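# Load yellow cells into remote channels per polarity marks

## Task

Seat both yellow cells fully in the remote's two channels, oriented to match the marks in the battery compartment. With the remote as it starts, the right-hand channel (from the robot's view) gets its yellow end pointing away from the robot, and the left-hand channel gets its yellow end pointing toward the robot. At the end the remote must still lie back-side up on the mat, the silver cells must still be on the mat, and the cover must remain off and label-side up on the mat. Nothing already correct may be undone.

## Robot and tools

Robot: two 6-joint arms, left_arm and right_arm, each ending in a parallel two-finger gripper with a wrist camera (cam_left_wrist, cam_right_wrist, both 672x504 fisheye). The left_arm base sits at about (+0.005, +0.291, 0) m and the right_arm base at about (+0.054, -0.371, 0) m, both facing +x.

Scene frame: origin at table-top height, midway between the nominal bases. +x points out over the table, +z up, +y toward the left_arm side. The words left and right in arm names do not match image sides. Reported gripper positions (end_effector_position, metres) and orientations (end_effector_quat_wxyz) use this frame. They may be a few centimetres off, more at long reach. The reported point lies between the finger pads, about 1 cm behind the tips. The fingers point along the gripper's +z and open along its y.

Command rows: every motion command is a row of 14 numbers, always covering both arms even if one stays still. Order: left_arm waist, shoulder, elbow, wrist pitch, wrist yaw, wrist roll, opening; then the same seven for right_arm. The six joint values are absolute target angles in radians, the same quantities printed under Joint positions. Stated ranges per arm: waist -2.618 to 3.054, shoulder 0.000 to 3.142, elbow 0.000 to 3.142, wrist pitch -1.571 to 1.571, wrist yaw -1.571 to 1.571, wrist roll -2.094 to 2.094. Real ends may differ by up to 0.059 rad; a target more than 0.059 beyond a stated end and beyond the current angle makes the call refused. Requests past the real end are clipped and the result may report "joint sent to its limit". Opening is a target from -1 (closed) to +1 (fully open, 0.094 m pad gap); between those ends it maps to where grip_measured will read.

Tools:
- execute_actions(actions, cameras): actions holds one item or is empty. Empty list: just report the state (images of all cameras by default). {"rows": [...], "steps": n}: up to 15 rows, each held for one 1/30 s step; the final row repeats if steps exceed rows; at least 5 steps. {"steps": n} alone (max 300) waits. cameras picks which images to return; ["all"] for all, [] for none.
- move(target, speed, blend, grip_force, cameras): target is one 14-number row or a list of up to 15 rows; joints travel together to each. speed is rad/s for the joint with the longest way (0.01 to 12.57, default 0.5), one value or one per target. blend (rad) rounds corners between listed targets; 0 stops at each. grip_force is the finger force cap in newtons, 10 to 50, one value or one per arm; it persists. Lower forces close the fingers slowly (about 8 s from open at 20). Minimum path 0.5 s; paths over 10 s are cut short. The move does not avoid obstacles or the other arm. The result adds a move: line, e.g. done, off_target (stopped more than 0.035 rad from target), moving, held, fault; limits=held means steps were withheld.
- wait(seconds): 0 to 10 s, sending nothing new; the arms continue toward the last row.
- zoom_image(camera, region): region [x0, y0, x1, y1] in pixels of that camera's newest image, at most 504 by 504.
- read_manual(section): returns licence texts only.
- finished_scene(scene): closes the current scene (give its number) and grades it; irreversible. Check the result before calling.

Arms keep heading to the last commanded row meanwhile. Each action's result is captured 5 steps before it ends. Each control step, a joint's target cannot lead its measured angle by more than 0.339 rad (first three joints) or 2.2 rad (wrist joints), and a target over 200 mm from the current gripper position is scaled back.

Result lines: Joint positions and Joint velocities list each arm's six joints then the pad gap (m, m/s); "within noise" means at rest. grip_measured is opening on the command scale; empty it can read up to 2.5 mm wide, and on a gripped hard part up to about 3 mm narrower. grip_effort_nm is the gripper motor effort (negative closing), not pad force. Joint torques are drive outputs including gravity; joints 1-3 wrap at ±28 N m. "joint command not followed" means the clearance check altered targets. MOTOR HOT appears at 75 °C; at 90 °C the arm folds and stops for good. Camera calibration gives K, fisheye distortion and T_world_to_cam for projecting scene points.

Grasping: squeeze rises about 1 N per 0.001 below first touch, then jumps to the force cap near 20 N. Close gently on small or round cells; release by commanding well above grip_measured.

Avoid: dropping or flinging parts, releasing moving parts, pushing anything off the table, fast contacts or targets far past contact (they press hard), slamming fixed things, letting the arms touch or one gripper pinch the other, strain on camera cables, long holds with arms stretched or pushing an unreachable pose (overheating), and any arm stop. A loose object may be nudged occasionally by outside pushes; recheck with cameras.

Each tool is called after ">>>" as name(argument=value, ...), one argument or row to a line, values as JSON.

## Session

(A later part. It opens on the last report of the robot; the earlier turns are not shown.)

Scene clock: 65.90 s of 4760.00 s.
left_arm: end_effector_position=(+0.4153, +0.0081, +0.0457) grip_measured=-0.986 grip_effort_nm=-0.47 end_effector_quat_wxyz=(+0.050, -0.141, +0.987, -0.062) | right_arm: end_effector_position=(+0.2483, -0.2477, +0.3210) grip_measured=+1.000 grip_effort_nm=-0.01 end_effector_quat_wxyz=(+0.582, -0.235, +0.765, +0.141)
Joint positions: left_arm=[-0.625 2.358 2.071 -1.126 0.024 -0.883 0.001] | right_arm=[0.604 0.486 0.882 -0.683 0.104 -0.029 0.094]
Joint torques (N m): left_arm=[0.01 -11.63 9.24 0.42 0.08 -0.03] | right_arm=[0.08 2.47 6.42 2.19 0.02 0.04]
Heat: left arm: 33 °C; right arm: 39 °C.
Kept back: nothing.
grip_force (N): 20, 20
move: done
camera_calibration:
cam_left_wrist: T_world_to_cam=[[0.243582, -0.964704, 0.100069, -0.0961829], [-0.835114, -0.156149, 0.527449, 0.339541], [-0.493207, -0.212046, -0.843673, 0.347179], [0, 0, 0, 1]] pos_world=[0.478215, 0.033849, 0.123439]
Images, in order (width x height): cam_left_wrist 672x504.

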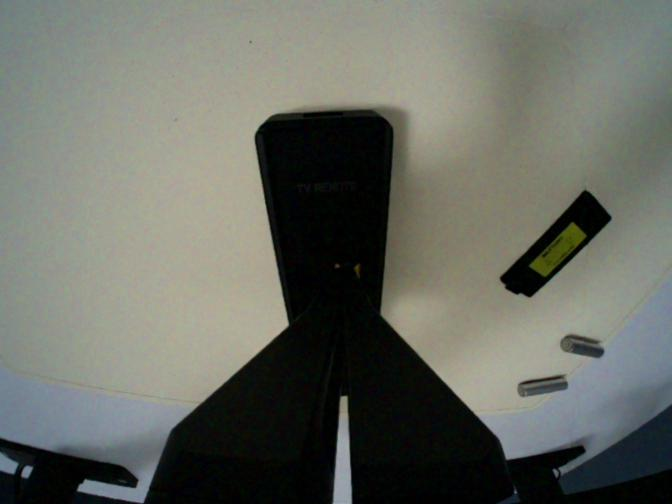

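>>> move(
  target=[-0.628, 2.400, 2.085, -1.139, 0.03, -0.89, -1, 0.604, 0.486, 0.882, -0.683, 0.104, -0.029, 1],
  speed=0.1,
  cameras=["cam_left_wrist"],
)

>>> zoom_image(
  camera="cam_left_wrist",
  region=[260, 160, 420, 320],
)

Scene clock: 66.83 s of 4760.00 s.
left_arm: end_effector_position=(+0.4142, +0.0087, +0.0391) grip_measured=-0.986 grip_effort_nm=-0.47 end_effector_quat_wxyz=(+0.045, -0.142, +0.987, -0.057) | right_arm: end_effector_position=(+0.2483, -0.2477, +0.3210) grip_measured=+1.000 grip_effort_nm=-0.01 end_effector_quat_wxyz=(+0.582, -0.235, +0.765, +0.141)
Joint positions: left_arm=[-0.625 2.372 2.071 -1.127 0.025 -0.883 0.001] | right_arm=[0.604 0.486 0.882 -0.683 0.104 -0.029 0.094]
Joint torques (N m): left_arm=[-0.18 -11.11 9.22 0.43 0.09 -0.05] | right_arm=[0.08 2.47 6.41 2.19 0.02 0.03]
Heat: left arm: 33 °C; right arm: 39 °C.
Kept back: nothing.
grip_force (N): 20, 20
move: done
camera_calibration:
cam_left_wrist: T_world_to_cam=[[0.244634, -0.965423, 0.0900676, -0.0947498], [-0.828429, -0.15984, 0.536801, 0.339043], [-0.503844, -0.205935, -0.838887, 0.345325], [0, 0, 0, 1]] pos_world=[0.478042, 0.0338335, 0.116224]
Images, in order (width x height): cam_left_wrist 672x504.

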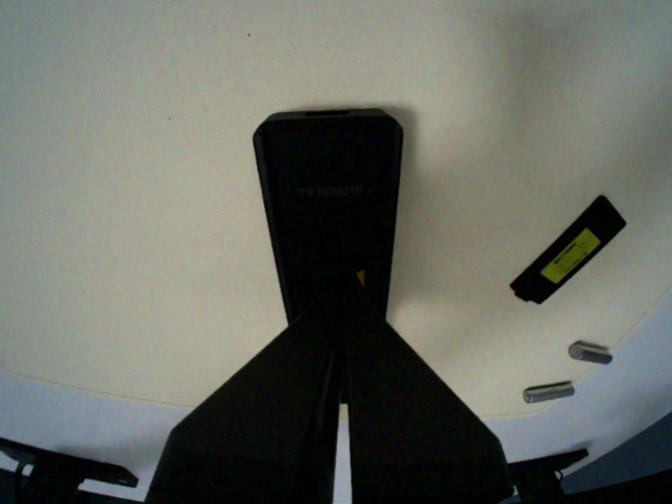

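Scaled by 3.150 from the camera's 672x504 image, which has a finer 960x720 frame.

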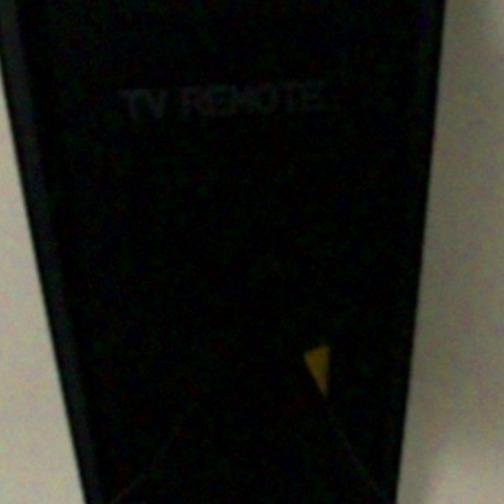

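>>> move(
  target=[-0.628, 2.420, 2.085, -1.135, 0.036, -0.89, -1, 0.604, 0.486, 0.882, -0.683, 0.104, -0.029, 1],
  speed=0.1,
  cameras=["cam_left_wrist"],
)

>>> zoom_image(
  camera="cam_left_wrist",
  region=[260, 160, 420, 320],
)

Scene clock: 67.77 s of 4760.00 s.
left_arm: end_effector_position=(+0.4141, +0.0083, +0.0378) grip_measured=-0.986 grip_effort_nm=-0.47 end_effector_quat_wxyz=(+0.043, -0.141, +0.987, -0.057) | right_arm: end_effector_position=(+0.2483, -0.2477, +0.3210) grip_measured=+1.000 grip_effort_nm=-0.01 end_effector_quat_wxyz=(+0.582, -0.235, +0.765, +0.141)
Joint positions: left_arm=[-0.625 2.376 2.073 -1.127 0.027 -0.883 0.001] | right_arm=[0.604 0.486 0.882 -0.683 0.104 -0.029 0.094]
Joint torques (N m): left_arm=[-0.28 -9.7 8.95 0.49 0.13 -0.05] | right_arm=[0.08 2.48 6.42 2.18 0.02 0.04]
Heat: left arm: 33 °C; right arm: 39 °C.
Kept back: nothing.
grip_force (N): 20, 20
move: off_target (left_arm); left_arm: the shoulder is farthest, 0.044 rad from its target
camera_calibration:
cam_left_wrist: T_world_to_cam=[[0.244598, -0.965474, 0.0896185, -0.0949558], [-0.826878, -0.159425, 0.539312, 0.338831], [-0.506404, -0.206018, -0.837324, 0.345081], [0, 0, 0, 1]] pos_world=[0.478148, 0.0334336, 0.114719]
Images, in order (width x height): cam_left_wrist 672x504.

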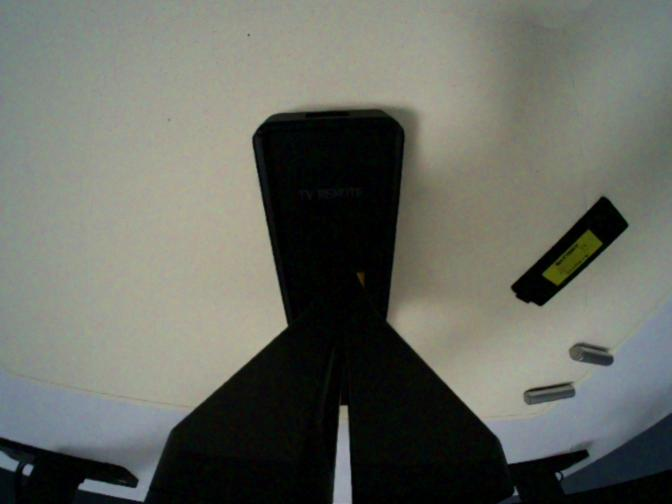

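Scaled by 3.150 from the camera's 672x504 image, which has a finer 960x720 frame.

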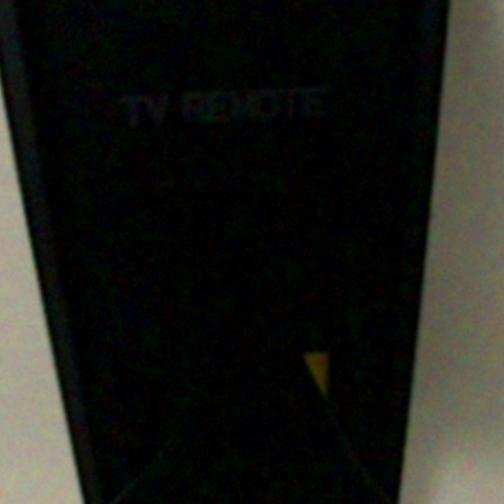

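>>> move(
  target=[-0.628, 2.440, 2.07, -1.11, 0.036, -0.89, -1, 0.604, 0.486, 0.882, -0.683, 0.104, -0.029, 1],
  speed=0.1,
)

>>> move(
  target=[-0.628, 2.455, 2.045, -1.08, 0.036, -0.89, -1, 0.604, 0.486, 0.882, -0.683, 0.104, -0.029, 1],
  speed=0.1,
  cameras=["cam_left_wrist"],
)

>>> zoom_image(
  camera="cam_left_wrist",
  region=[260, 160, 420, 320],
)

Scene clock: 68.70 s of 4760.00 s.
left_arm: end_effector_position=(+0.4140, +0.0084, +0.0371) grip_measured=-0.986 grip_effort_nm=-0.47 end_effector_quat_wxyz=(+0.043, -0.141, +0.987, -0.057) | right_arm: end_effector_position=(+0.2483, -0.2477, +0.3210) grip_measured=+1.000 grip_effort_nm=-0.01 end_effector_quat_wxyz=(+0.582, -0.235, +0.765, +0.141)
Joint positions: left_arm=[-0.625 2.377 2.073 -1.127 0.027 -0.883 0.001] | right_arm=[0.604 0.486 0.882 -0.683 0.104 -0.029 0.094]
Joint torques (N m): left_arm=[-0.27 -8.21 7.61 0.73 0.13 -0.07] | right_arm=[0.08 2.47 6.42 2.19 0.02 0.03]
Heat: left arm: 33 °C; right arm: 39 °C.
Kept back: nothing.
grip_force (N): 20, 20
move: off_target (left_arm); left_arm: the shoulder is farthest, 0.063 rad from its target

Scene clock: 69.40 s of 4760.00 s.
left_arm: end_effector_position=(+0.4141, +0.0083, +0.0366) grip_measured=-0.986 grip_effort_nm=-0.47 end_effector_quat_wxyz=(+0.043, -0.141, +0.987, -0.057) | right_arm: end_effector_position=(+0.2483, -0.2477, +0.3210) grip_measured=+1.000 grip_effort_nm=-0.01 end_effector_quat_wxyz=(+0.582, -0.235, +0.765, +0.141)
Joint positions: left_arm=[-0.625 2.378 2.073 -1.126 0.027 -0.883 0.001] | right_arm=[0.604 0.486 0.882 -0.683 0.104 -0.029 0.094]
Joint torques (N m): left_arm=[-0.36 -6.89 5.3 1.04 0.11 -0.05] | right_arm=[0.08 2.47 6.42 2.19 0.02 0.04]
Heat: left arm: 32 °C; right arm: 39 °C.
Kept back: nothing.
grip_force (N): 20, 20
move: off_target (left_arm); left_arm: the shoulder is farthest, 0.077 rad from its target
camera_calibration:
cam_left_wrist: T_world_to_cam=[[0.244755, -0.965539, 0.0884881, -0.094916], [-0.826202, -0.159927, 0.540198, 0.339141], [-0.50743, -0.205325, -0.836873, 0.344523], [0, 0, 0, 1]] pos_world=[0.478251, 0.0333318, 0.113518]
Images, in order (width x height): cam_left_wrist 672x504.

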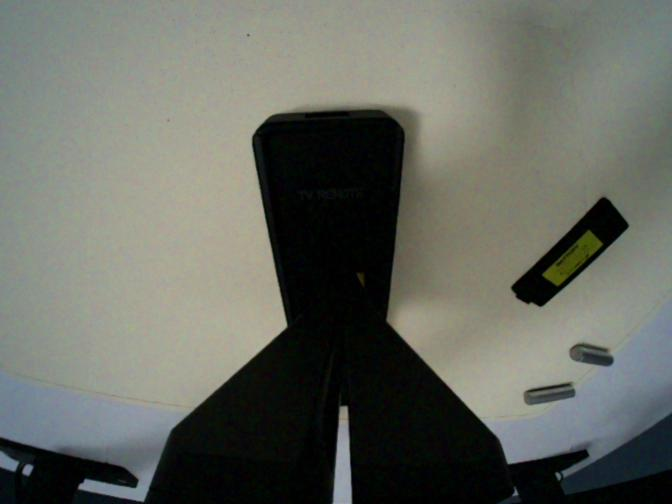

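Scaled by 3.150 from the camera's 672x504 image, which has a finer 960x720 frame.

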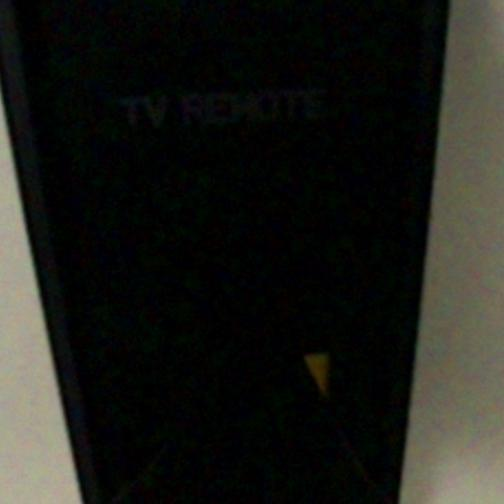

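>>> move(
  target=[
    [-0.628, 2.37, 2.12, -1.12, 0.03, -0.89, -1, 0.604, 0.486, 0.882, -0.683, 0.104, -0.029, 1],
    [-0.64, 2.36, 2.31, -1.45, 0, -0.89, -0.5, 0.604, 0.486, 0.882, -0.683, 0.104, -0.029, 1],
  ],
  speed=0.4,
  cameras=["cam_left_wrist"],
)

>>> zoom_image(
  camera="cam_left_wrist",
  region=[300, 140, 440, 280],
)

Scene clock: 72.43 s of 4760.00 s.
left_arm: end_effector_position=(+0.3912, +0.0216, +0.0881) grip_measured=-0.503 grip_effort_nm=0.16 end_effector_quat_wxyz=(+0.011, -0.138, +0.990, -0.020) | right_arm: end_effector_position=(+0.2483, -0.2477, +0.3210) grip_measured=+1.000 grip_effort_nm=-0.01 end_effector_quat_wxyz=(+0.582, -0.235, +0.765, +0.141)
Joint positions: left_arm=[-0.633 2.378 2.286 -1.436 0.015 -0.883 0.023] | right_arm=[0.604 0.486 0.882 -0.683 0.104 -0.029 0.094]
Joint torques (N m): left_arm=[-0.54 -15.05 9.91 0.22 -0.15 -0.06] | right_arm=[0.08 2.47 6.42 2.18 0.02 0.04]
Heat: left arm: 33 °C; right arm: 39 °C.
Kept back: nothing.
grip_force (N): 20, 20
move: done
camera_calibration:
cam_left_wrist: T_world_to_cam=[[0.241205, -0.970438, 0.00840905, -0.0724906], [-0.785986, -0.190262, 0.58824, 0.275181], [-0.569251, -0.148496, -0.808642, 0.399182], [0, 0, 0, 1]] pos_world=[0.461008, 0.0412858, 0.161533]
Images, in order (width x height): cam_left_wrist 672x504.

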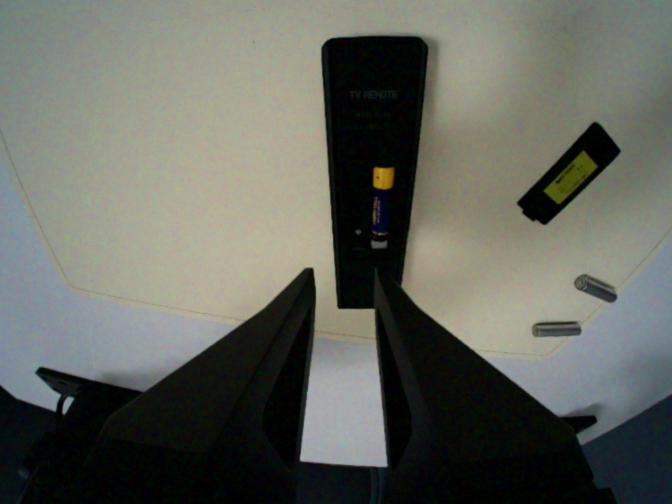

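Scaled by 3.600 from the camera's 672x504 image, which has a finer 960x720 frame.

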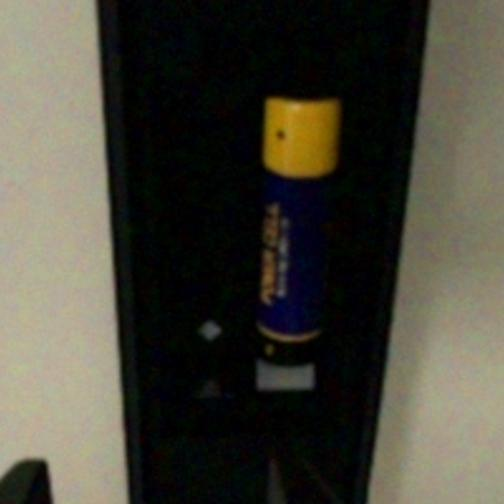

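>>> move(
  target=[0.176, 1.742, 1.314, -1.106, 0, -0.275, 0, 0.604, 0.486, 0.882, -0.683, 0.104, -0.029, 1],
  speed=0.9,
  cameras=["cam_left_wrist"],
)

Scene clock: 74.77 s of 4760.00 s.
left_arm: end_effector_position=(+0.3174, +0.3564, +0.0751) grip_measured=-0.003 grip_effort_nm=0.16 end_effector_quat_wxyz=(+0.001, -0.242, +0.970, -0.001) | right_arm: end_effector_position=(+0.2483, -0.2477, +0.3210) grip_measured=+1.000 grip_effort_nm=-0.01 end_effector_quat_wxyz=(+0.582, -0.235, +0.765, +0.141)
Joint positions: left_arm=[0.177 1.77 1.324 -1.123 0.003 -0.282 0.047] | right_arm=[0.604 0.486 0.882 -0.683 0.104 -0.029 0.094]
Joint torques (N m): left_arm=[-0.03 -10.74 6.43 0.45 -0.01 0.09] | right_arm=[0.06 2.48 6.42 2.18 0.02 0.04]
Motor temperatures (°C): left_arm=[25 32 33 24 23 23 28] | right_arm=[26 23 30 40 23 25 22]
Heat: left arm: 33 °C; right arm: 40 °C.
Kept back: nothing.
grip_force (N): 20, 20
move: done
camera_calibration:
cam_left_wrist: T_world_to_cam=[[0.438283, -0.898322, -0.0304135, 0.185035], [-0.710115, -0.366806, 0.600991, 0.32646], [-0.551039, -0.241807, -0.798677, 0.423171], [0, 0, 0, 1]] pos_world=[0.38391, 0.388295, 0.147405]
Images, in order (width x height): cam_left_wrist 672x504.

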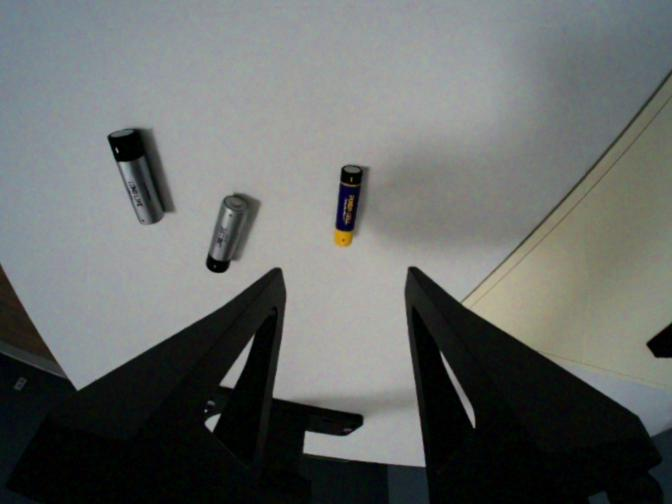

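>>> move(
  target=[0.164, 1.844, 1.172, -0.912, 0, -0.170, -0.3, 0.604, 0.486, 0.882, -0.683, 0.104, -0.029, 1],
  speed=0.5,
  cameras=["cam_left_wrist"],
)

Scene clock: 76.63 s of 4760.00 s.
left_arm: end_effector_position=(+0.3128, +0.3539, +0.0199) grip_measured=-0.297 grip_effort_nm=-0.15 end_effector_quat_wxyz=(-0.010, -0.188, +0.982, -0.002) | right_arm: end_effector_position=(+0.2483, -0.2477, +0.3210) grip_measured=+1.000 grip_effort_nm=-0.01 end_effector_quat_wxyz=(+0.582, -0.235, +0.765, +0.141)
Joint positions: left_arm=[0.173 1.836 1.175 -0.93 0.003 -0.177 0.033] | right_arm=[0.604 0.486 0.882 -0.683 0.104 -0.029 0.094]
Joint torques (N m): left_arm=[-0.7 -7.49 6.6 0.45 -0.03 0.1] | right_arm=[0.08 2.47 6.41 2.19 0.02 0.03]
Heat: left arm: 33 °C; right arm: 40 °C.
Kept back: nothing.
grip_force (N): 20, 20
move: done
camera_calibration:
cam_left_wrist: T_world_to_cam=[[0.336521, -0.941083, -0.0334245, 0.230164], [-0.733684, -0.284278, 0.617166, 0.33329], [-0.590306, -0.183166, -0.786123, 0.367205], [0, 0, 0, 1]] pos_world=[0.383838, 0.37861, 0.0906656]
Images, in order (width x height): cam_left_wrist 672x504.

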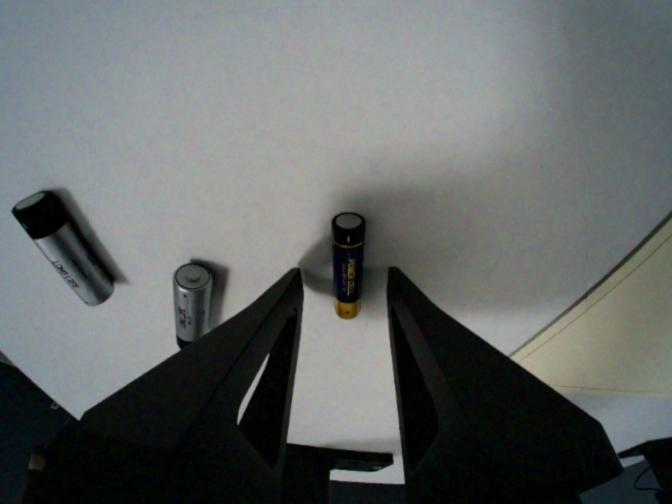

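>>> move(
  target=[
    [0.166, 1.860, 1.147, -0.886, 0, -0.170, -0.3, 0.604, 0.486, 0.882, -0.683, 0.104, -0.029, 1],
    [0.166, 1.860, 1.147, -0.886, 0, -0.170, -1, 0.604, 0.486, 0.882, -0.683, 0.104, -0.029, 1],
  ],
  speed=0.3,
  cameras=["cam_left_wrist"],
)

Scene clock: 80.00 s of 4760.00 s.
left_arm: end_effector_position=(+0.3142, +0.3541, +0.0172) grip_measured=-0.770 grip_effort_nm=-0.45 end_effector_quat_wxyz=(-0.005, -0.188, +0.982, -0.002) | right_arm: end_effector_position=(+0.2483, -0.2477, +0.3210) grip_measured=+1.000 grip_effort_nm=-0.01 end_effector_quat_wxyz=(+0.582, -0.235, +0.765, +0.141)
Joint positions: left_arm=[0.172 1.837 1.165 -0.909 0.003 -0.177 0.011] | right_arm=[0.604 0.486 0.882 -0.683 0.104 -0.029 0.094]
Joint torques (N m): left_arm=[-0.53 -6.3 5.24 0.51 -0.01 0.07] | right_arm=[0.08 2.47 6.41 2.19 0.02 0.03]
Heat: left arm: 32 °C; right arm: 40 °C.
Kept back: nothing.
grip_force (N): 20, 20
move: done
camera_calibration:
cam_left_wrist: T_world_to_cam=[[0.3361, -0.941277, -0.0321471, 0.229949], [-0.739419, -0.284857, 0.610013, 0.338207], [-0.583349, -0.181255, -0.791739, 0.363127], [0, 0, 0, 1]] pos_world=[0.384621, 0.378605, 0.0885834]
Images, in order (width x height): cam_left_wrist 672x504.

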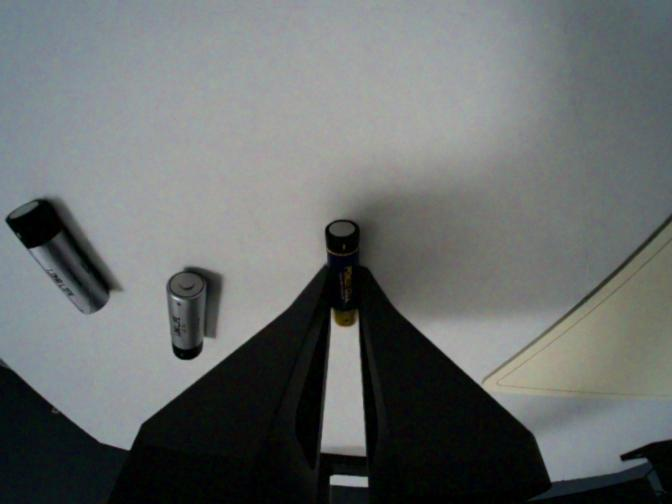

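>>> move(
  target=[
    [0.17, 1.80, 1.39, -1.14, 0, -0.177, -1, 0.604, 0.486, 0.882, -0.683, 0.104, -0.029, 1],
    [-0.648, 2.493, 2.364, -1.453, 0, -0.909, -1, 0.604, 0.486, 0.882, -0.683, 0.104, -0.029, 1],
  ],
  speed=[0.5, 0.9],
  blend=[0.1, 0],
  cameras=["cam_left_wrist"],
)

>>> zoom_image(
  camera="cam_left_wrist",
  region=[250, 150, 430, 330],
)

Scene clock: 82.93 s of 4760.00 s.
left_arm: end_effector_position=(+0.3925, +0.0123, +0.0589) grip_measured=-0.771 grip_effort_nm=-0.47 end_effector_quat_wxyz=(-0.003, -0.139, +0.990, -0.002) | right_arm: end_effector_position=(+0.2483, -0.2477, +0.3210) grip_measured=+1.000 grip_effort_nm=-0.01 end_effector_quat_wxyz=(+0.582, -0.235, +0.765, +0.141)
Joint positions: left_arm=[-0.651 2.472 2.338 -1.439 0.008 -0.9 0.011] | right_arm=[0.604 0.486 0.882 -0.683 0.104 -0.029 0.094]
Joint torques (N m): left_arm=[0.23 -12.05 10.1 0.13 -0.09 -0.11] | right_arm=[0.06 2.48 6.42 2.19 0.02 0.03]
Heat: left arm: 33 °C; right arm: 40 °C.
Kept back: nothing.
grip_force (N): 20, 20
move: done
camera_calibration:
cam_left_wrist: T_world_to_cam=[[0.241025, -0.970066, -0.0296547, -0.0791975], [-0.766615, -0.209035, 0.60713, 0.283235], [-0.595155, -0.123599, -0.794049, 0.383855], [0, 0, 0, 1]] pos_world=[0.464673, 0.0298233, 0.13049]
Images, in order (width x height): cam_left_wrist 672x504.

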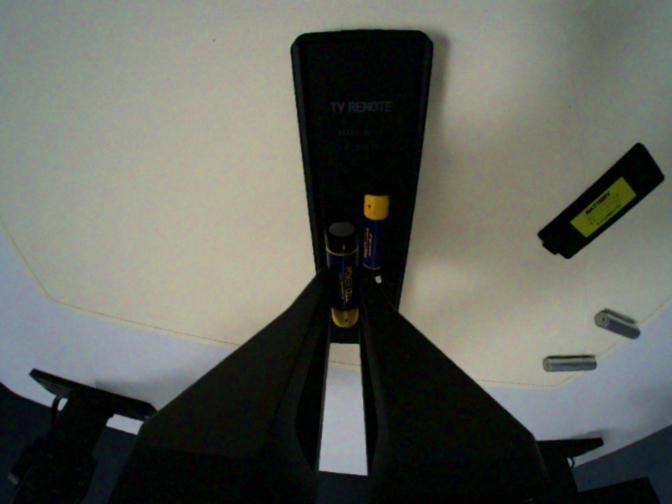

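Scaled by 2.800 from the camera's 672x504 image, which has a finer 960x720 frame.

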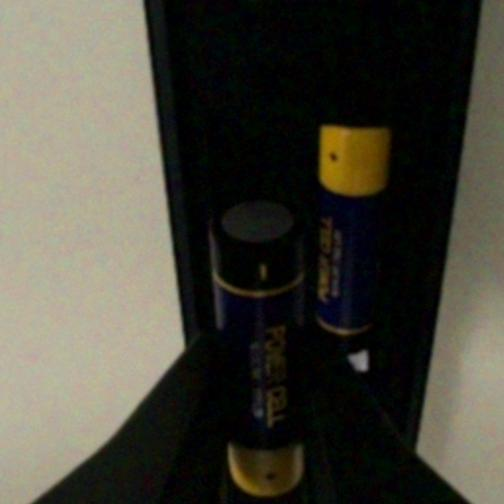

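>>> move(
  target=[-0.667, 2.412, 2.227, -1.332, 0, -0.909, -1, 0.604, 0.486, 0.882, -0.683, 0.104, -0.029, 1],
  speed=0.3,
  cameras=["cam_left_wrist"],
)

>>> zoom_image(
  camera="cam_left_wrist",
  region=[250, 150, 430, 330],
)

Scene clock: 84.67 s of 4760.00 s.
left_arm: end_effector_position=(+0.3905, +0.0071, +0.0432) grip_measured=-0.771 grip_effort_nm=-0.47 end_effector_quat_wxyz=(+0.002, -0.134, +0.991, -0.007) | right_arm: end_effector_position=(+0.2483, -0.2477, +0.3210) grip_measured=+1.000 grip_effort_nm=-0.01 end_effector_quat_wxyz=(+0.582, -0.235, +0.765, +0.141)
Joint positions: left_arm=[-0.662 2.451 2.238 -1.346 0.008 -0.901 0.011] | right_arm=[0.604 0.486 0.882 -0.683 0.104 -0.029 0.094]
Joint torques (N m): left_arm=[-0.4 -17.61 6.6 0.44 -0.08 -0.06] | right_arm=[0.08 2.48 6.42 2.19 0.02 0.03]
Heat: left arm: 33 °C; right arm: 40 °C.
Kept back: nothing.
grip_force (N): 20, 20
move: off_target (left_arm); left_arm: the shoulder is farthest, 0.039 rad from its target
camera_calibration:
cam_left_wrist: T_world_to_cam=[[0.231677, -0.972613, -0.0187082, -0.0810364], [-0.775313, -0.196227, 0.60032, 0.293709], [-0.58755, -0.124576, -0.799541, 0.366888], [0, 0, 0, 1]] pos_world=[0.462056, 0.024522, 0.115507]
Images, in order (width x height): cam_left_wrist 672x504.

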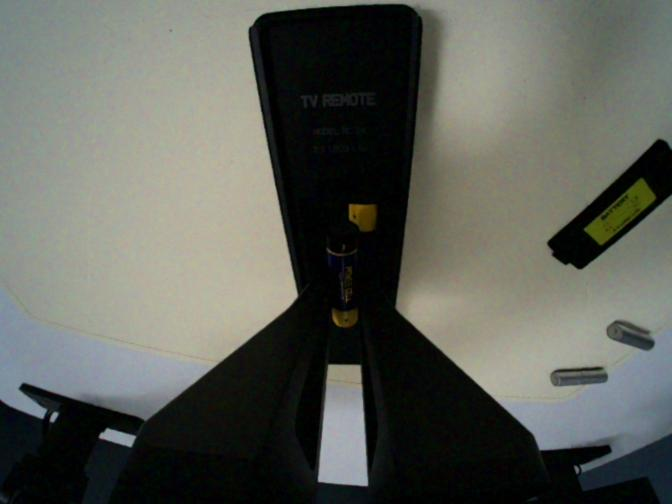

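Scaled by 2.800 from the camera's 672x504 image, which has a finer 960x720 frame.

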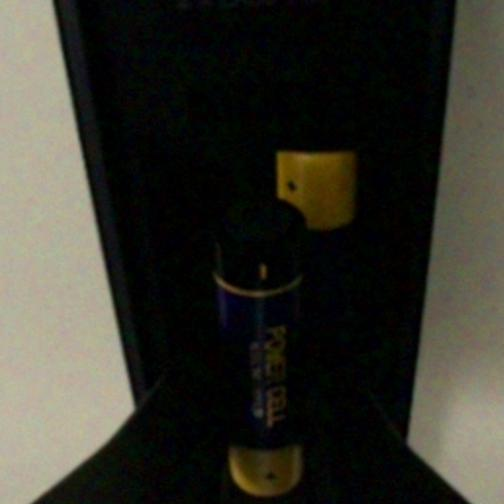

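>>> move(
  target=[-0.649, 2.412, 2.227, -1.377, 0, -0.909, -1, 0.604, 0.486, 0.882, -0.683, 0.104, -0.029, 1],
  speed=0.2,
  cameras=["cam_left_wrist"],
)

>>> zoom_image(
  camera="cam_left_wrist",
  region=[250, 150, 430, 330],
)

Scene clock: 85.97 s of 4760.00 s.
left_arm: end_effector_position=(+0.3887, +0.0123, +0.0432) grip_measured=-0.771 grip_effort_nm=-0.47 end_effector_quat_wxyz=(-0.005, -0.137, +0.991, -0.001) | right_arm: end_effector_position=(+0.2483, -0.2477, +0.3210) grip_measured=+1.000 grip_effort_nm=-0.01 end_effector_quat_wxyz=(+0.582, -0.235, +0.765, +0.141)
Joint positions: left_arm=[-0.655 2.451 2.238 -1.363 0.008 -0.901 0.011] | right_arm=[0.604 0.486 0.882 -0.683 0.104 -0.029 0.094]
Joint torques (N m): left_arm=[0.51 -17.5 6.48 0.14 -0.07 -0.07] | right_arm=[0.08 2.48 6.42 2.18 0.02 0.04]
Heat: left arm: 33 °C; right arm: 40 °C.
Kept back: nothing.
grip_force (N): 20, 20
move: off_target (left_arm); left_arm: the shoulder is farthest, 0.039 rad from its target
camera_calibration:
cam_left_wrist: T_world_to_cam=[[0.237596, -0.970825, -0.0323622, -0.0773088], [-0.76526, -0.207599, 0.609327, 0.28915], [-0.598268, -0.120008, -0.792259, 0.3703], [0, 0, 0, 1]] pos_world=[0.461182, 0.029413, 0.114685]
Images, in order (width x height): cam_left_wrist 672x504.

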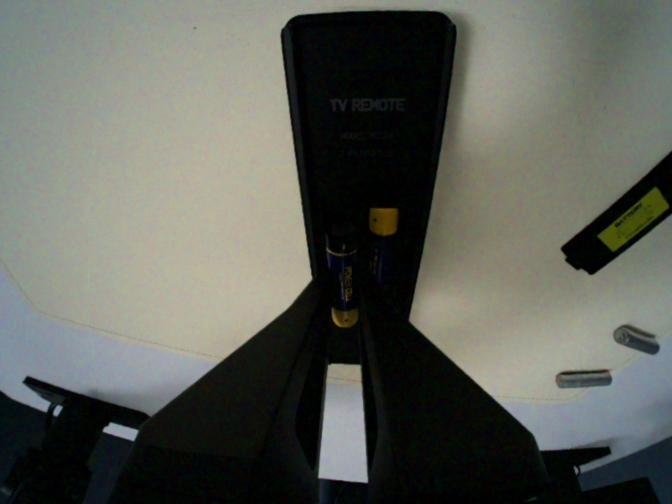

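Scaled by 2.800 from the camera's 672x504 image, which has a finer 960x720 frame.

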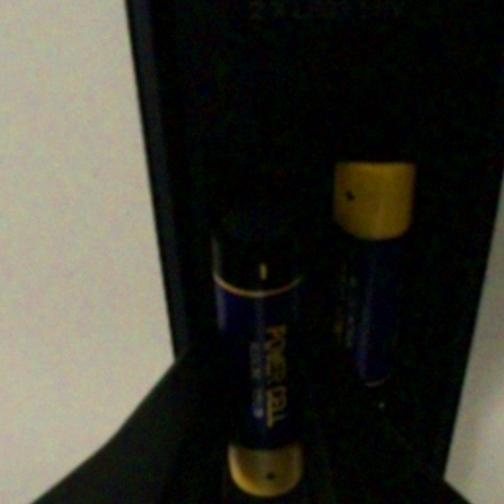

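>>> move(
  target=[-0.655, 2.412, 2.227, -1.377, 0.026, -0.909, -1, 0.604, 0.486, 0.882, -0.683, 0.104, -0.029, 1],
  speed=0.2,
  cameras=["cam_left_wrist"],
)

>>> zoom_image(
  camera="cam_left_wrist",
  region=[250, 150, 430, 330],
)

Scene clock: 87.03 s of 4760.00 s.
left_arm: end_effector_position=(+0.3873, +0.0105, +0.0432) grip_measured=-0.771 grip_effort_nm=-0.47 end_effector_quat_wxyz=(-0.009, -0.137, +0.991, -0.006) | right_arm: end_effector_position=(+0.2483, -0.2477, +0.3210) grip_measured=+1.000 grip_effort_nm=-0.01 end_effector_quat_wxyz=(+0.582, -0.235, +0.765, +0.141)
Joint positions: left_arm=[-0.655 2.451 2.238 -1.364 0.021 -0.901 0.011] | right_arm=[0.604 0.486 0.882 -0.683 0.104 -0.029 0.094]
Joint torques (N m): left_arm=[0.03 -17.55 6.56 0.14 0.05 -0.09] | right_arm=[0.08 2.48 6.42 2.18 0.02 0.04]
Heat: left arm: 33 °C; right arm: 40 °C.
Kept back: nothing.
grip_force (N): 20, 20
move: off_target (left_arm); left_arm: the shoulder is farthest, 0.039 rad from its target
camera_calibration:
cam_left_wrist: T_world_to_cam=[[0.237473, -0.971085, -0.0244922, -0.0790031], [-0.760563, -0.201557, 0.617186, 0.285458], [-0.604277, -0.127937, -0.786436, 0.371398], [0, 0, 0, 1]] pos_world=[0.460297, 0.0283329, 0.113965]
Images, in order (width x height): cam_left_wrist 672x504.

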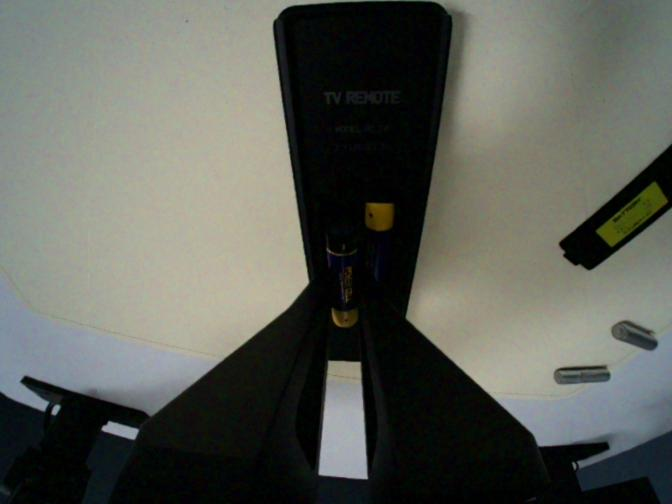

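Scaled by 2.800 from the camera's 672x504 image, which has a finer 960x720 frame.

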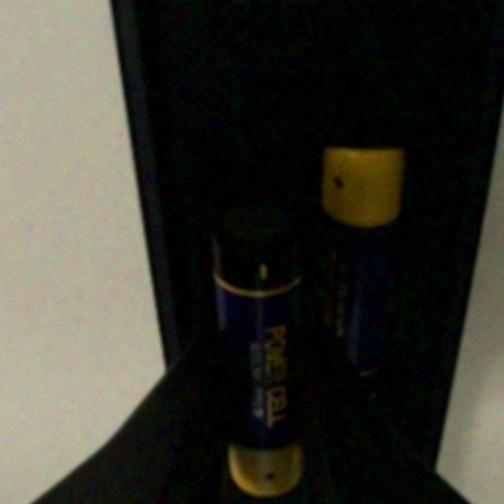

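>>> move(
  target=[-0.655, 2.412, 2.206, -1.316, 0.026, -0.909, -1, 0.604, 0.486, 0.882, -0.683, 0.104, -0.029, 1],
  speed=0.15,
  cameras=["cam_left_wrist"],
)

>>> zoom_image(
  camera="cam_left_wrist",
  region=[250, 150, 430, 330],
)

Scene clock: 88.47 s of 4760.00 s.
left_arm: end_effector_position=(+0.3900, +0.0082, +0.0386) grip_measured=-0.771 grip_effort_nm=-0.47 end_effector_quat_wxyz=(-0.004, -0.137, +0.991, -0.011) | right_arm: end_effector_position=(+0.2483, -0.2477, +0.3210) grip_measured=+1.000 grip_effort_nm=-0.01 end_effector_quat_wxyz=(+0.582, -0.235, +0.765, +0.141)
Joint positions: left_arm=[-0.655 2.449 2.217 -1.33 0.022 -0.901 0.011] | right_arm=[0.604 0.486 0.882 -0.683 0.104 -0.029 0.094]
Joint torques (N m): left_arm=[0.03 -17.47 6.54 0.44 0.07 -0.06] | right_arm=[0.08 2.48 6.41 2.18 0.02 0.04]
Heat: left arm: 33 °C; right arm: 41 °C.
Kept back: nothing.
grip_force (N): 20, 20
move: off_target (left_arm); left_arm: the shoulder is farthest, 0.037 rad from its target
camera_calibration:
cam_left_wrist: T_world_to_cam=[[0.237586, -0.971287, -0.0124588, -0.0824751], [-0.76753, -0.195576, 0.610449, 0.292843], [-0.595357, -0.135472, -0.791958, 0.366023], [0, 0, 0, 1]] pos_world=[0.462275, 0.0267517, 0.110082]
Images, in order (width x height): cam_left_wrist 672x504.

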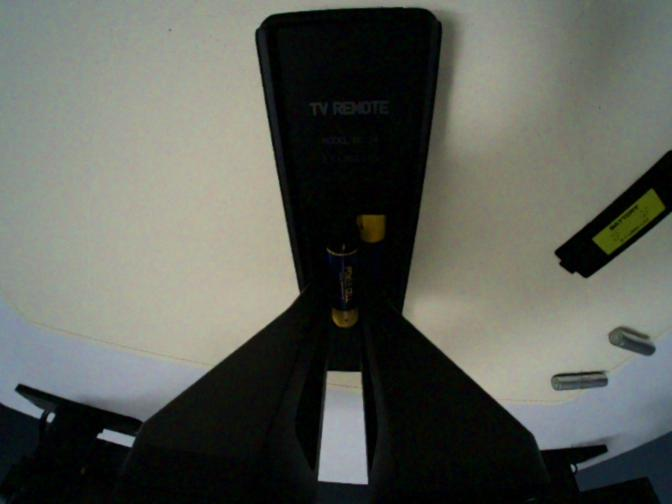

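Scaled by 2.800 from the camera's 672x504 image, which has a finer 960x720 frame.

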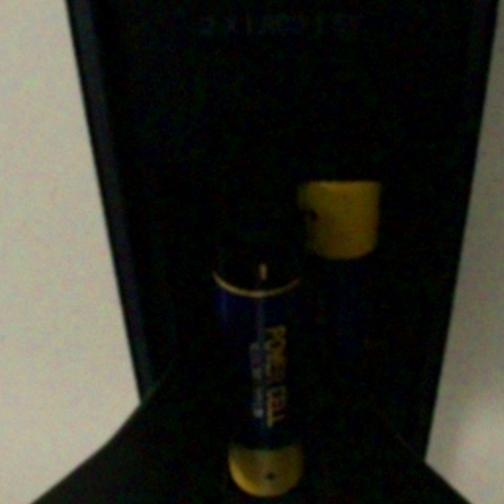

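>>> move(
  target=[-0.655, 2.412, 2.206, -1.358, 0.026, -0.909, -1, 0.604, 0.486, 0.882, -0.683, 0.104, -0.029, 1],
  speed=0.15,
  cameras=["cam_left_wrist"],
)

>>> zoom_image(
  camera="cam_left_wrist",
  region=[250, 150, 430, 330],
)

Scene clock: 90.27 s of 4760.00 s.
left_arm: end_effector_position=(+0.3877, +0.0099, +0.0386) grip_measured=-0.771 grip_effort_nm=-0.47 end_effector_quat_wxyz=(-0.009, -0.137, +0.991, -0.007) | right_arm: end_effector_position=(+0.2483, -0.2477, +0.3210) grip_measured=+1.000 grip_effort_nm=-0.01 end_effector_quat_wxyz=(+0.582, -0.235, +0.765, +0.141)
Joint positions: left_arm=[-0.655 2.449 2.217 -1.341 0.022 -0.901 0.011] | right_arm=[0.604 0.486 0.882 -0.683 0.104 -0.029 0.094]
Joint torques (N m): left_arm=[0.03 -17.48 6.49 0.13 0.06 -0.07] | right_arm=[0.08 2.47 6.42 2.19 0.02 0.04]
Heat: left arm: 34 °C; right arm: 41 °C.
Kept back: nothing.
grip_force (N): 20, 20
move: off_target (left_arm); left_arm: the shoulder is farthest, 0.037 rad from its target
camera_calibration:
cam_left_wrist: T_world_to_cam=[[0.237425, -0.971182, -0.0208667, -0.0799382], [-0.761747, -0.199468, 0.616404, 0.288952], [-0.602803, -0.130455, -0.787153, 0.367459], [0, 0, 0, 1]] pos_world=[0.460593, 0.0279391, 0.109467]
Images, in order (width x height): cam_left_wrist 672x504.

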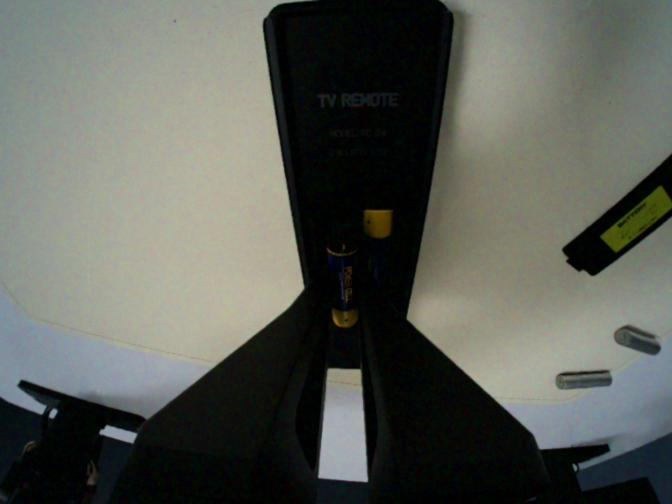

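Scaled by 2.800 from the camera's 672x504 image, which has a finer 960x720 frame.

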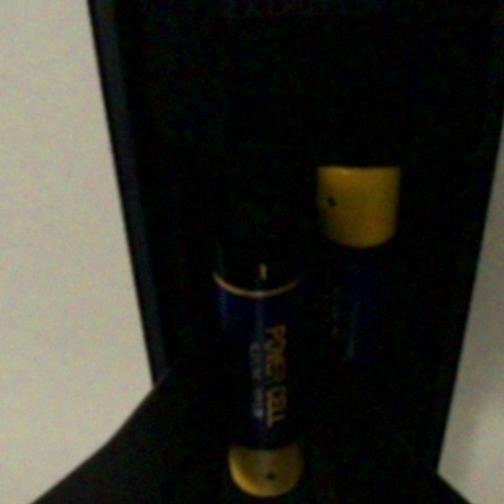

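>>> execute_actions(
  actions=[
    {"rows":[[-0.655,2.412,2.206,-1.356,0.026,-0.909,-0.775,0.604,0.486,0.882,-0.683,0.104,-0.029,1],[-0.655,2.412,2.206,-1.356,0.026,-0.909,-0.77,0.604,0.486,0.882,-0.683,0.104,-0.029,1],[-0.655,2.412,2.206,-1.356,0.026,-0.909,-0.765,0.604,0.486,0.882,-0.683,0.104,-0.029,1],[-0.655,2.412,2.206,-1.356,0.026,-0.909,-0.76,0.604,0.486,0.882,-0.683,0.104,-0.029,1],[-0.655,2.412,2.206,-1.356,0.026,-0.909,-0.755,0.604,0.486,0.882,-0.683,0.104,-0.029,1],[-0.655,2.412,2.206,-1.356,0.026,-0.909,-0.75,0.604,0.486,0.882,-0.683,0.104,-0.029,1],[-0.655,2.412,2.206,-1.356,0.026,-0.909,-0.745,0.604,0.486,0.882,-0.683,0.104,-0.029,1],[-0.655,2.412,2.206,-1.356,0.026,-0.909,-0.74,0.604,0.486,0.882,-0.683,0.104,-0.029,1],[-0.655,2.412,2.206,-1.356,0.026,-0.909,-0.735,0.604,0.486,0.882,-0.683,0.104,-0.029,1],[-0.655,2.412,2.206,-1.356,0.026,-0.909,-0.73,0.604,0.486,0.882,-0.683,0.104,-0.029,1],[-0.655,2.412,2.206,-1.356,0.026,-0.909,-0.725,0.604,0.486,0.882,-0.683,0.104,-0.029,1],[-0.655,2.412,2.206,-1.356,0.026,-0.909,-0.72,0.604,0.486,0.882,-0.683,0.104,-0.029,1],[-0.655,2.412,2.206,-1.356,0.026,-0.909,-0.71,0.604,0.486,0.882,-0.683,0.104,-0.029,1],[-0.655,2.412,2.206,-1.356,0.026,-0.909,-0.70,0.604,0.486,0.882,-0.683,0.104,-0.029,1]]},
  ],
)

>>> wait(
  seconds=0.4,
  cameras=["cam_left_wrist"],
)

>>> zoom_image(
  camera="cam_left_wrist",
  region=[250, 170, 410, 330],
)

Scene clock: 91.07 s of 4760.00 s.
left_arm: end_effector_position=(+0.3872, +0.0101, +0.0386) grip_measured=-0.735 grip_effort_nm=0.17 end_effector_quat_wxyz=(-0.009, -0.137, +0.991, -0.007) | right_arm: end_effector_position=(+0.2483, -0.2477, +0.3210) grip_measured=+1.000 grip_effort_nm=-0.01 end_effector_quat_wxyz=(+0.582, -0.235, +0.765, +0.141)
Joint positions: left_arm=[-0.655 2.449 2.217 -1.343 0.023 -0.901 0.012] | right_arm=[0.604 0.486 0.882 -0.683 0.104 -0.029 0.094]
Joint velocities: left_arm=[0.007 -0.002 -0.007 0.022 0.051 0.022 0.005] | right_arm=[within noise]
Joint torques (N m): left_arm=[-0.01 -17.42 6.58 0.14 0.08 -0.07] | right_arm=[0.08 2.47 6.42 2.18 0.02 0.04]
Heat: left arm: 34 °C; right arm: 41 °C.
Steps of this call (1-14: nothing new was sent; 15-24: this action's first 10). Readings (joint positions of left_arm | right_arm):
15: [-0.655 2.449 2.217 -1.343 0.022 -0.901] | [0.604 0.486 0.882 -0.683 0.104 -0.029]
16: [-0.655 2.449 2.217 -1.343 0.022 -0.901] | [0.604 0.486 0.882 -0.683 0.104 -0.029]
18: [-0.655 2.449 2.217 -1.343 0.022 -0.901] | [0.604 0.486 0.882 -0.683 0.104 -0.029]
22: [-0.655 2.449 2.217 -1.343 0.023 -0.901] | [0.604 0.486 0.882 -0.683 0.104 -0.029]
24: the state above
grip_force (N): 20, 20

Scene clock: 91.63 s of 4760.00 s.
left_arm: end_effector_position=(+0.3870, +0.0097, +0.0387) grip_measured=-0.703 grip_effort_nm=0.17 end_effector_quat_wxyz=(-0.010, -0.137, +0.990, -0.008) | right_arm: end_effector_position=(+0.2483, -0.2477, +0.3210) grip_measured=+1.000 grip_effort_nm=-0.01 end_effector_quat_wxyz=(+0.582, -0.235, +0.765, +0.141)
Joint positions: left_arm=[-0.655 2.449 2.217 -1.343 0.025 -0.901 0.014] | right_arm=[0.604 0.486 0.882 -0.683 0.104 -0.029 0.094]
Joint torques (N m): left_arm=[0.06 -17.36 6.45 0.13 0.01 -0.03] | right_arm=[0.08 2.48 6.42 2.18 0.02 0.04]
Heat: left arm: 34 °C; right arm: 41 °C.
Steps of this call (1-5: your previous action's last 5; 6-15: toward your last target; 16-17: nothing new was sent). Readings (joint positions of left_arm | right_arm):
1: [-0.655 2.449 2.217 -1.343 0.023 -0.901] | [0.604 0.486 0.882 -0.683 0.104 -0.029]
2: [-0.655 2.449 2.217 -1.343 0.023 -0.901] | [0.604 0.486 0.882 -0.683 0.104 -0.029]
4: [-0.655 2.449 2.217 -1.343 0.024 -0.901] | [0.604 0.486 0.882 -0.683 0.104 -0.029]
8: [-0.655 2.449 2.217 -1.343 0.025 -0.901] | [0.604 0.486 0.882 -0.683 0.104 -0.029]
17: the state above
All arms were judged still, so your last target was given up. Each gripper or tool keeps its last command.
grip_force (N): 20, 20
camera_calibration:
cam_left_wrist: T_world_to_cam=[[0.237417, -0.971195, -0.02034, -0.0799753], [-0.759677, -0.198678, 0.619208, 0.287466], [-0.605413, -0.131559, -0.784963, 0.3679], [0, 0, 0, 1]] pos_world=[0.4601, 0.0278419, 0.10916]
Images, in order (width x height): cam_left_wrist 672x504.

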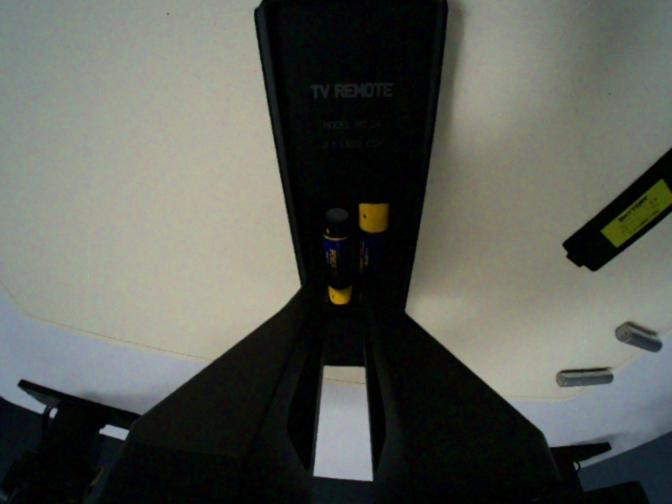

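Scaled by 3.150 from the camera's 672x504 image, which has a finer 960x720 frame.

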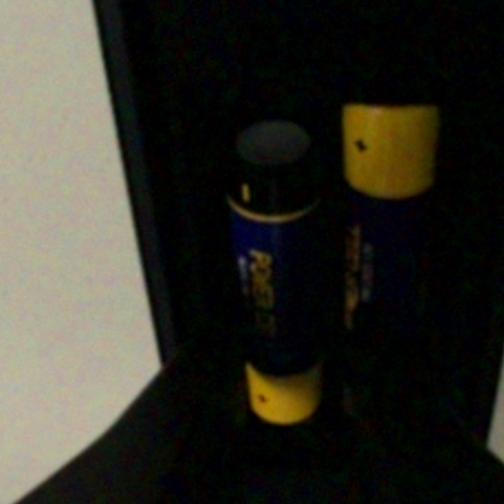

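>>> move(
  target=[
    [-0.655, 2.412, 2.27, -1.40, 0.01, -0.909, -0.6, 0.604, 0.486, 0.882, -0.683, 0.104, -0.029, 1],
    [-0.655, 2.42, 2.36, -1.47, 0, -0.909, -0.6, 0.604, 0.486, 0.882, -0.683, 0.104, -0.029, 1],
    [-0.655, 2.42, 2.36, -1.47, 0, -0.909, -1, 0.604, 0.486, 0.882, -0.683, 0.104, -0.029, 1],
  ],
  speed=0.3,
  cameras=["cam_left_wrist"],
)

>>> zoom_image(
  camera="cam_left_wrist",
  region=[270, 150, 410, 290],
)

Scene clock: 95.73 s of 4760.00 s.
left_arm: end_effector_position=(+0.3880, +0.0112, +0.0693) grip_measured=-0.986 grip_effort_nm=-0.47 end_effector_quat_wxyz=(-0.004, -0.137, +0.991, -0.007) | right_arm: end_effector_position=(+0.2483, -0.2477, +0.3210) grip_measured=+1.000 grip_effort_nm=-0.01 end_effector_quat_wxyz=(+0.582, -0.235, +0.765, +0.141)
Joint positions: left_arm=[-0.655 2.449 2.339 -1.457 0.015 -0.901 0.001] | right_arm=[0.604 0.486 0.882 -0.683 0.104 -0.029 0.094]
Joint torques (N m): left_arm=[-0.06 -16.61 9.51 0.16 -0.14 -0.07] | right_arm=[0.08 2.48 6.42 2.19 0.02 0.03]
Heat: left arm: 36 °C; right arm: 41 °C.
Kept back: nothing.
grip_force (N): 20, 20
move: done
camera_calibration:
cam_left_wrist: T_world_to_cam=[[0.237638, -0.971135, -0.0206199, -0.0781795], [-0.767526, -0.20074, 0.608776, 0.273353], [-0.595343, -0.128842, -0.793074, 0.389508], [0, 0, 0, 1]] pos_world=[0.460275, 0.0291351, 0.140886]
Images, in order (width x height): cam_left_wrist 672x504.

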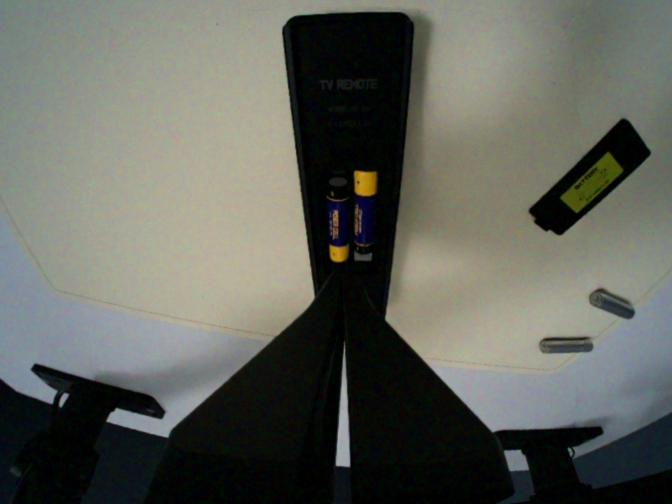

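Scaled by 3.600 from the camera's 672x504 image, which has a finer 960x720 frame.

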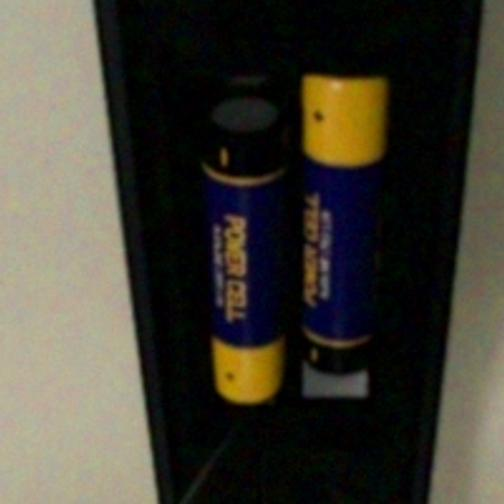

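>>> move(
  target=[-0.619, 2.543, 2.399, -1.410, -0.002, -0.858, -1, 0.604, 0.486, 0.882, -0.683, 0.104, -0.029, 1],
  speed=0.3,
  cameras=["cam_left_wrist"],
)

>>> zoom_image(
  camera="cam_left_wrist",
  region=[270, 190, 430, 350],
)

Scene clock: 97.13 s of 4760.00 s.
left_arm: end_effector_position=(+0.4074, +0.0183, +0.0430) grip_measured=-0.986 grip_effort_nm=-0.47 end_effector_quat_wxyz=(-0.005, -0.135, +0.991, -0.003) | right_arm: end_effector_position=(+0.2483, -0.2477, +0.3210) grip_measured=+1.000 grip_effort_nm=-0.01 end_effector_quat_wxyz=(+0.582, -0.235, +0.765, +0.141)
Joint positions: left_arm=[-0.621 2.527 2.376 -1.423 0.012 -0.864 0.001] | right_arm=[0.604 0.486 0.882 -0.683 0.104 -0.029 0.094]
Joint torques (N m): left_arm=[0.18 -12.83 9.63 0.4 -0.15 0.07] | right_arm=[0.08 2.47 6.41 2.18 0.02 0.04]
Heat: left arm: 36 °C; right arm: 41 °C.
Kept back: nothing.
grip_force (N): 20, 20
move: done
camera_calibration:
cam_left_wrist: T_world_to_cam=[[0.234616, -0.971692, -0.0277496, -0.0749237], [-0.766158, -0.202408, 0.609945, 0.305103], [-0.598295, -0.121842, -0.791958, 0.382165], [0, 0, 0, 1]] pos_world=[0.479983, 0.0355164, 0.114484]
Images, in order (width x height): cam_left_wrist 672x504.

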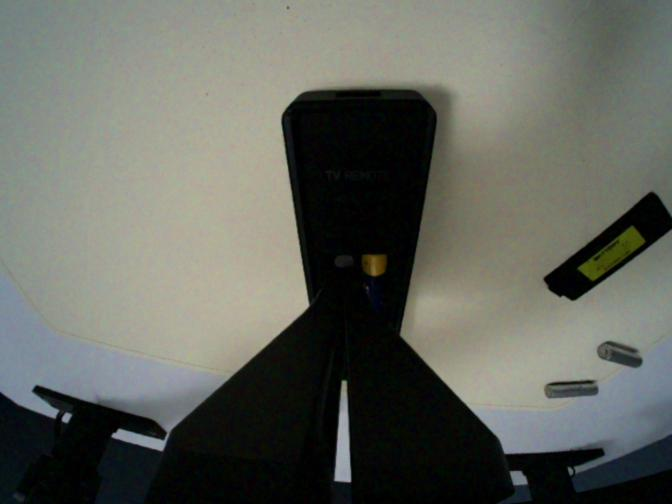

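Scaled by 3.150 from the camera's 672x504 image, which has a finer 960x720 frame.

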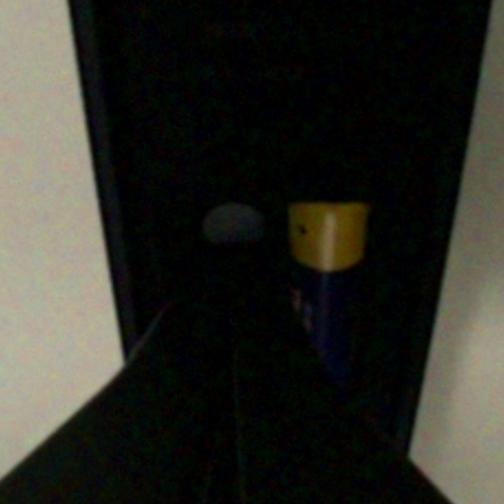

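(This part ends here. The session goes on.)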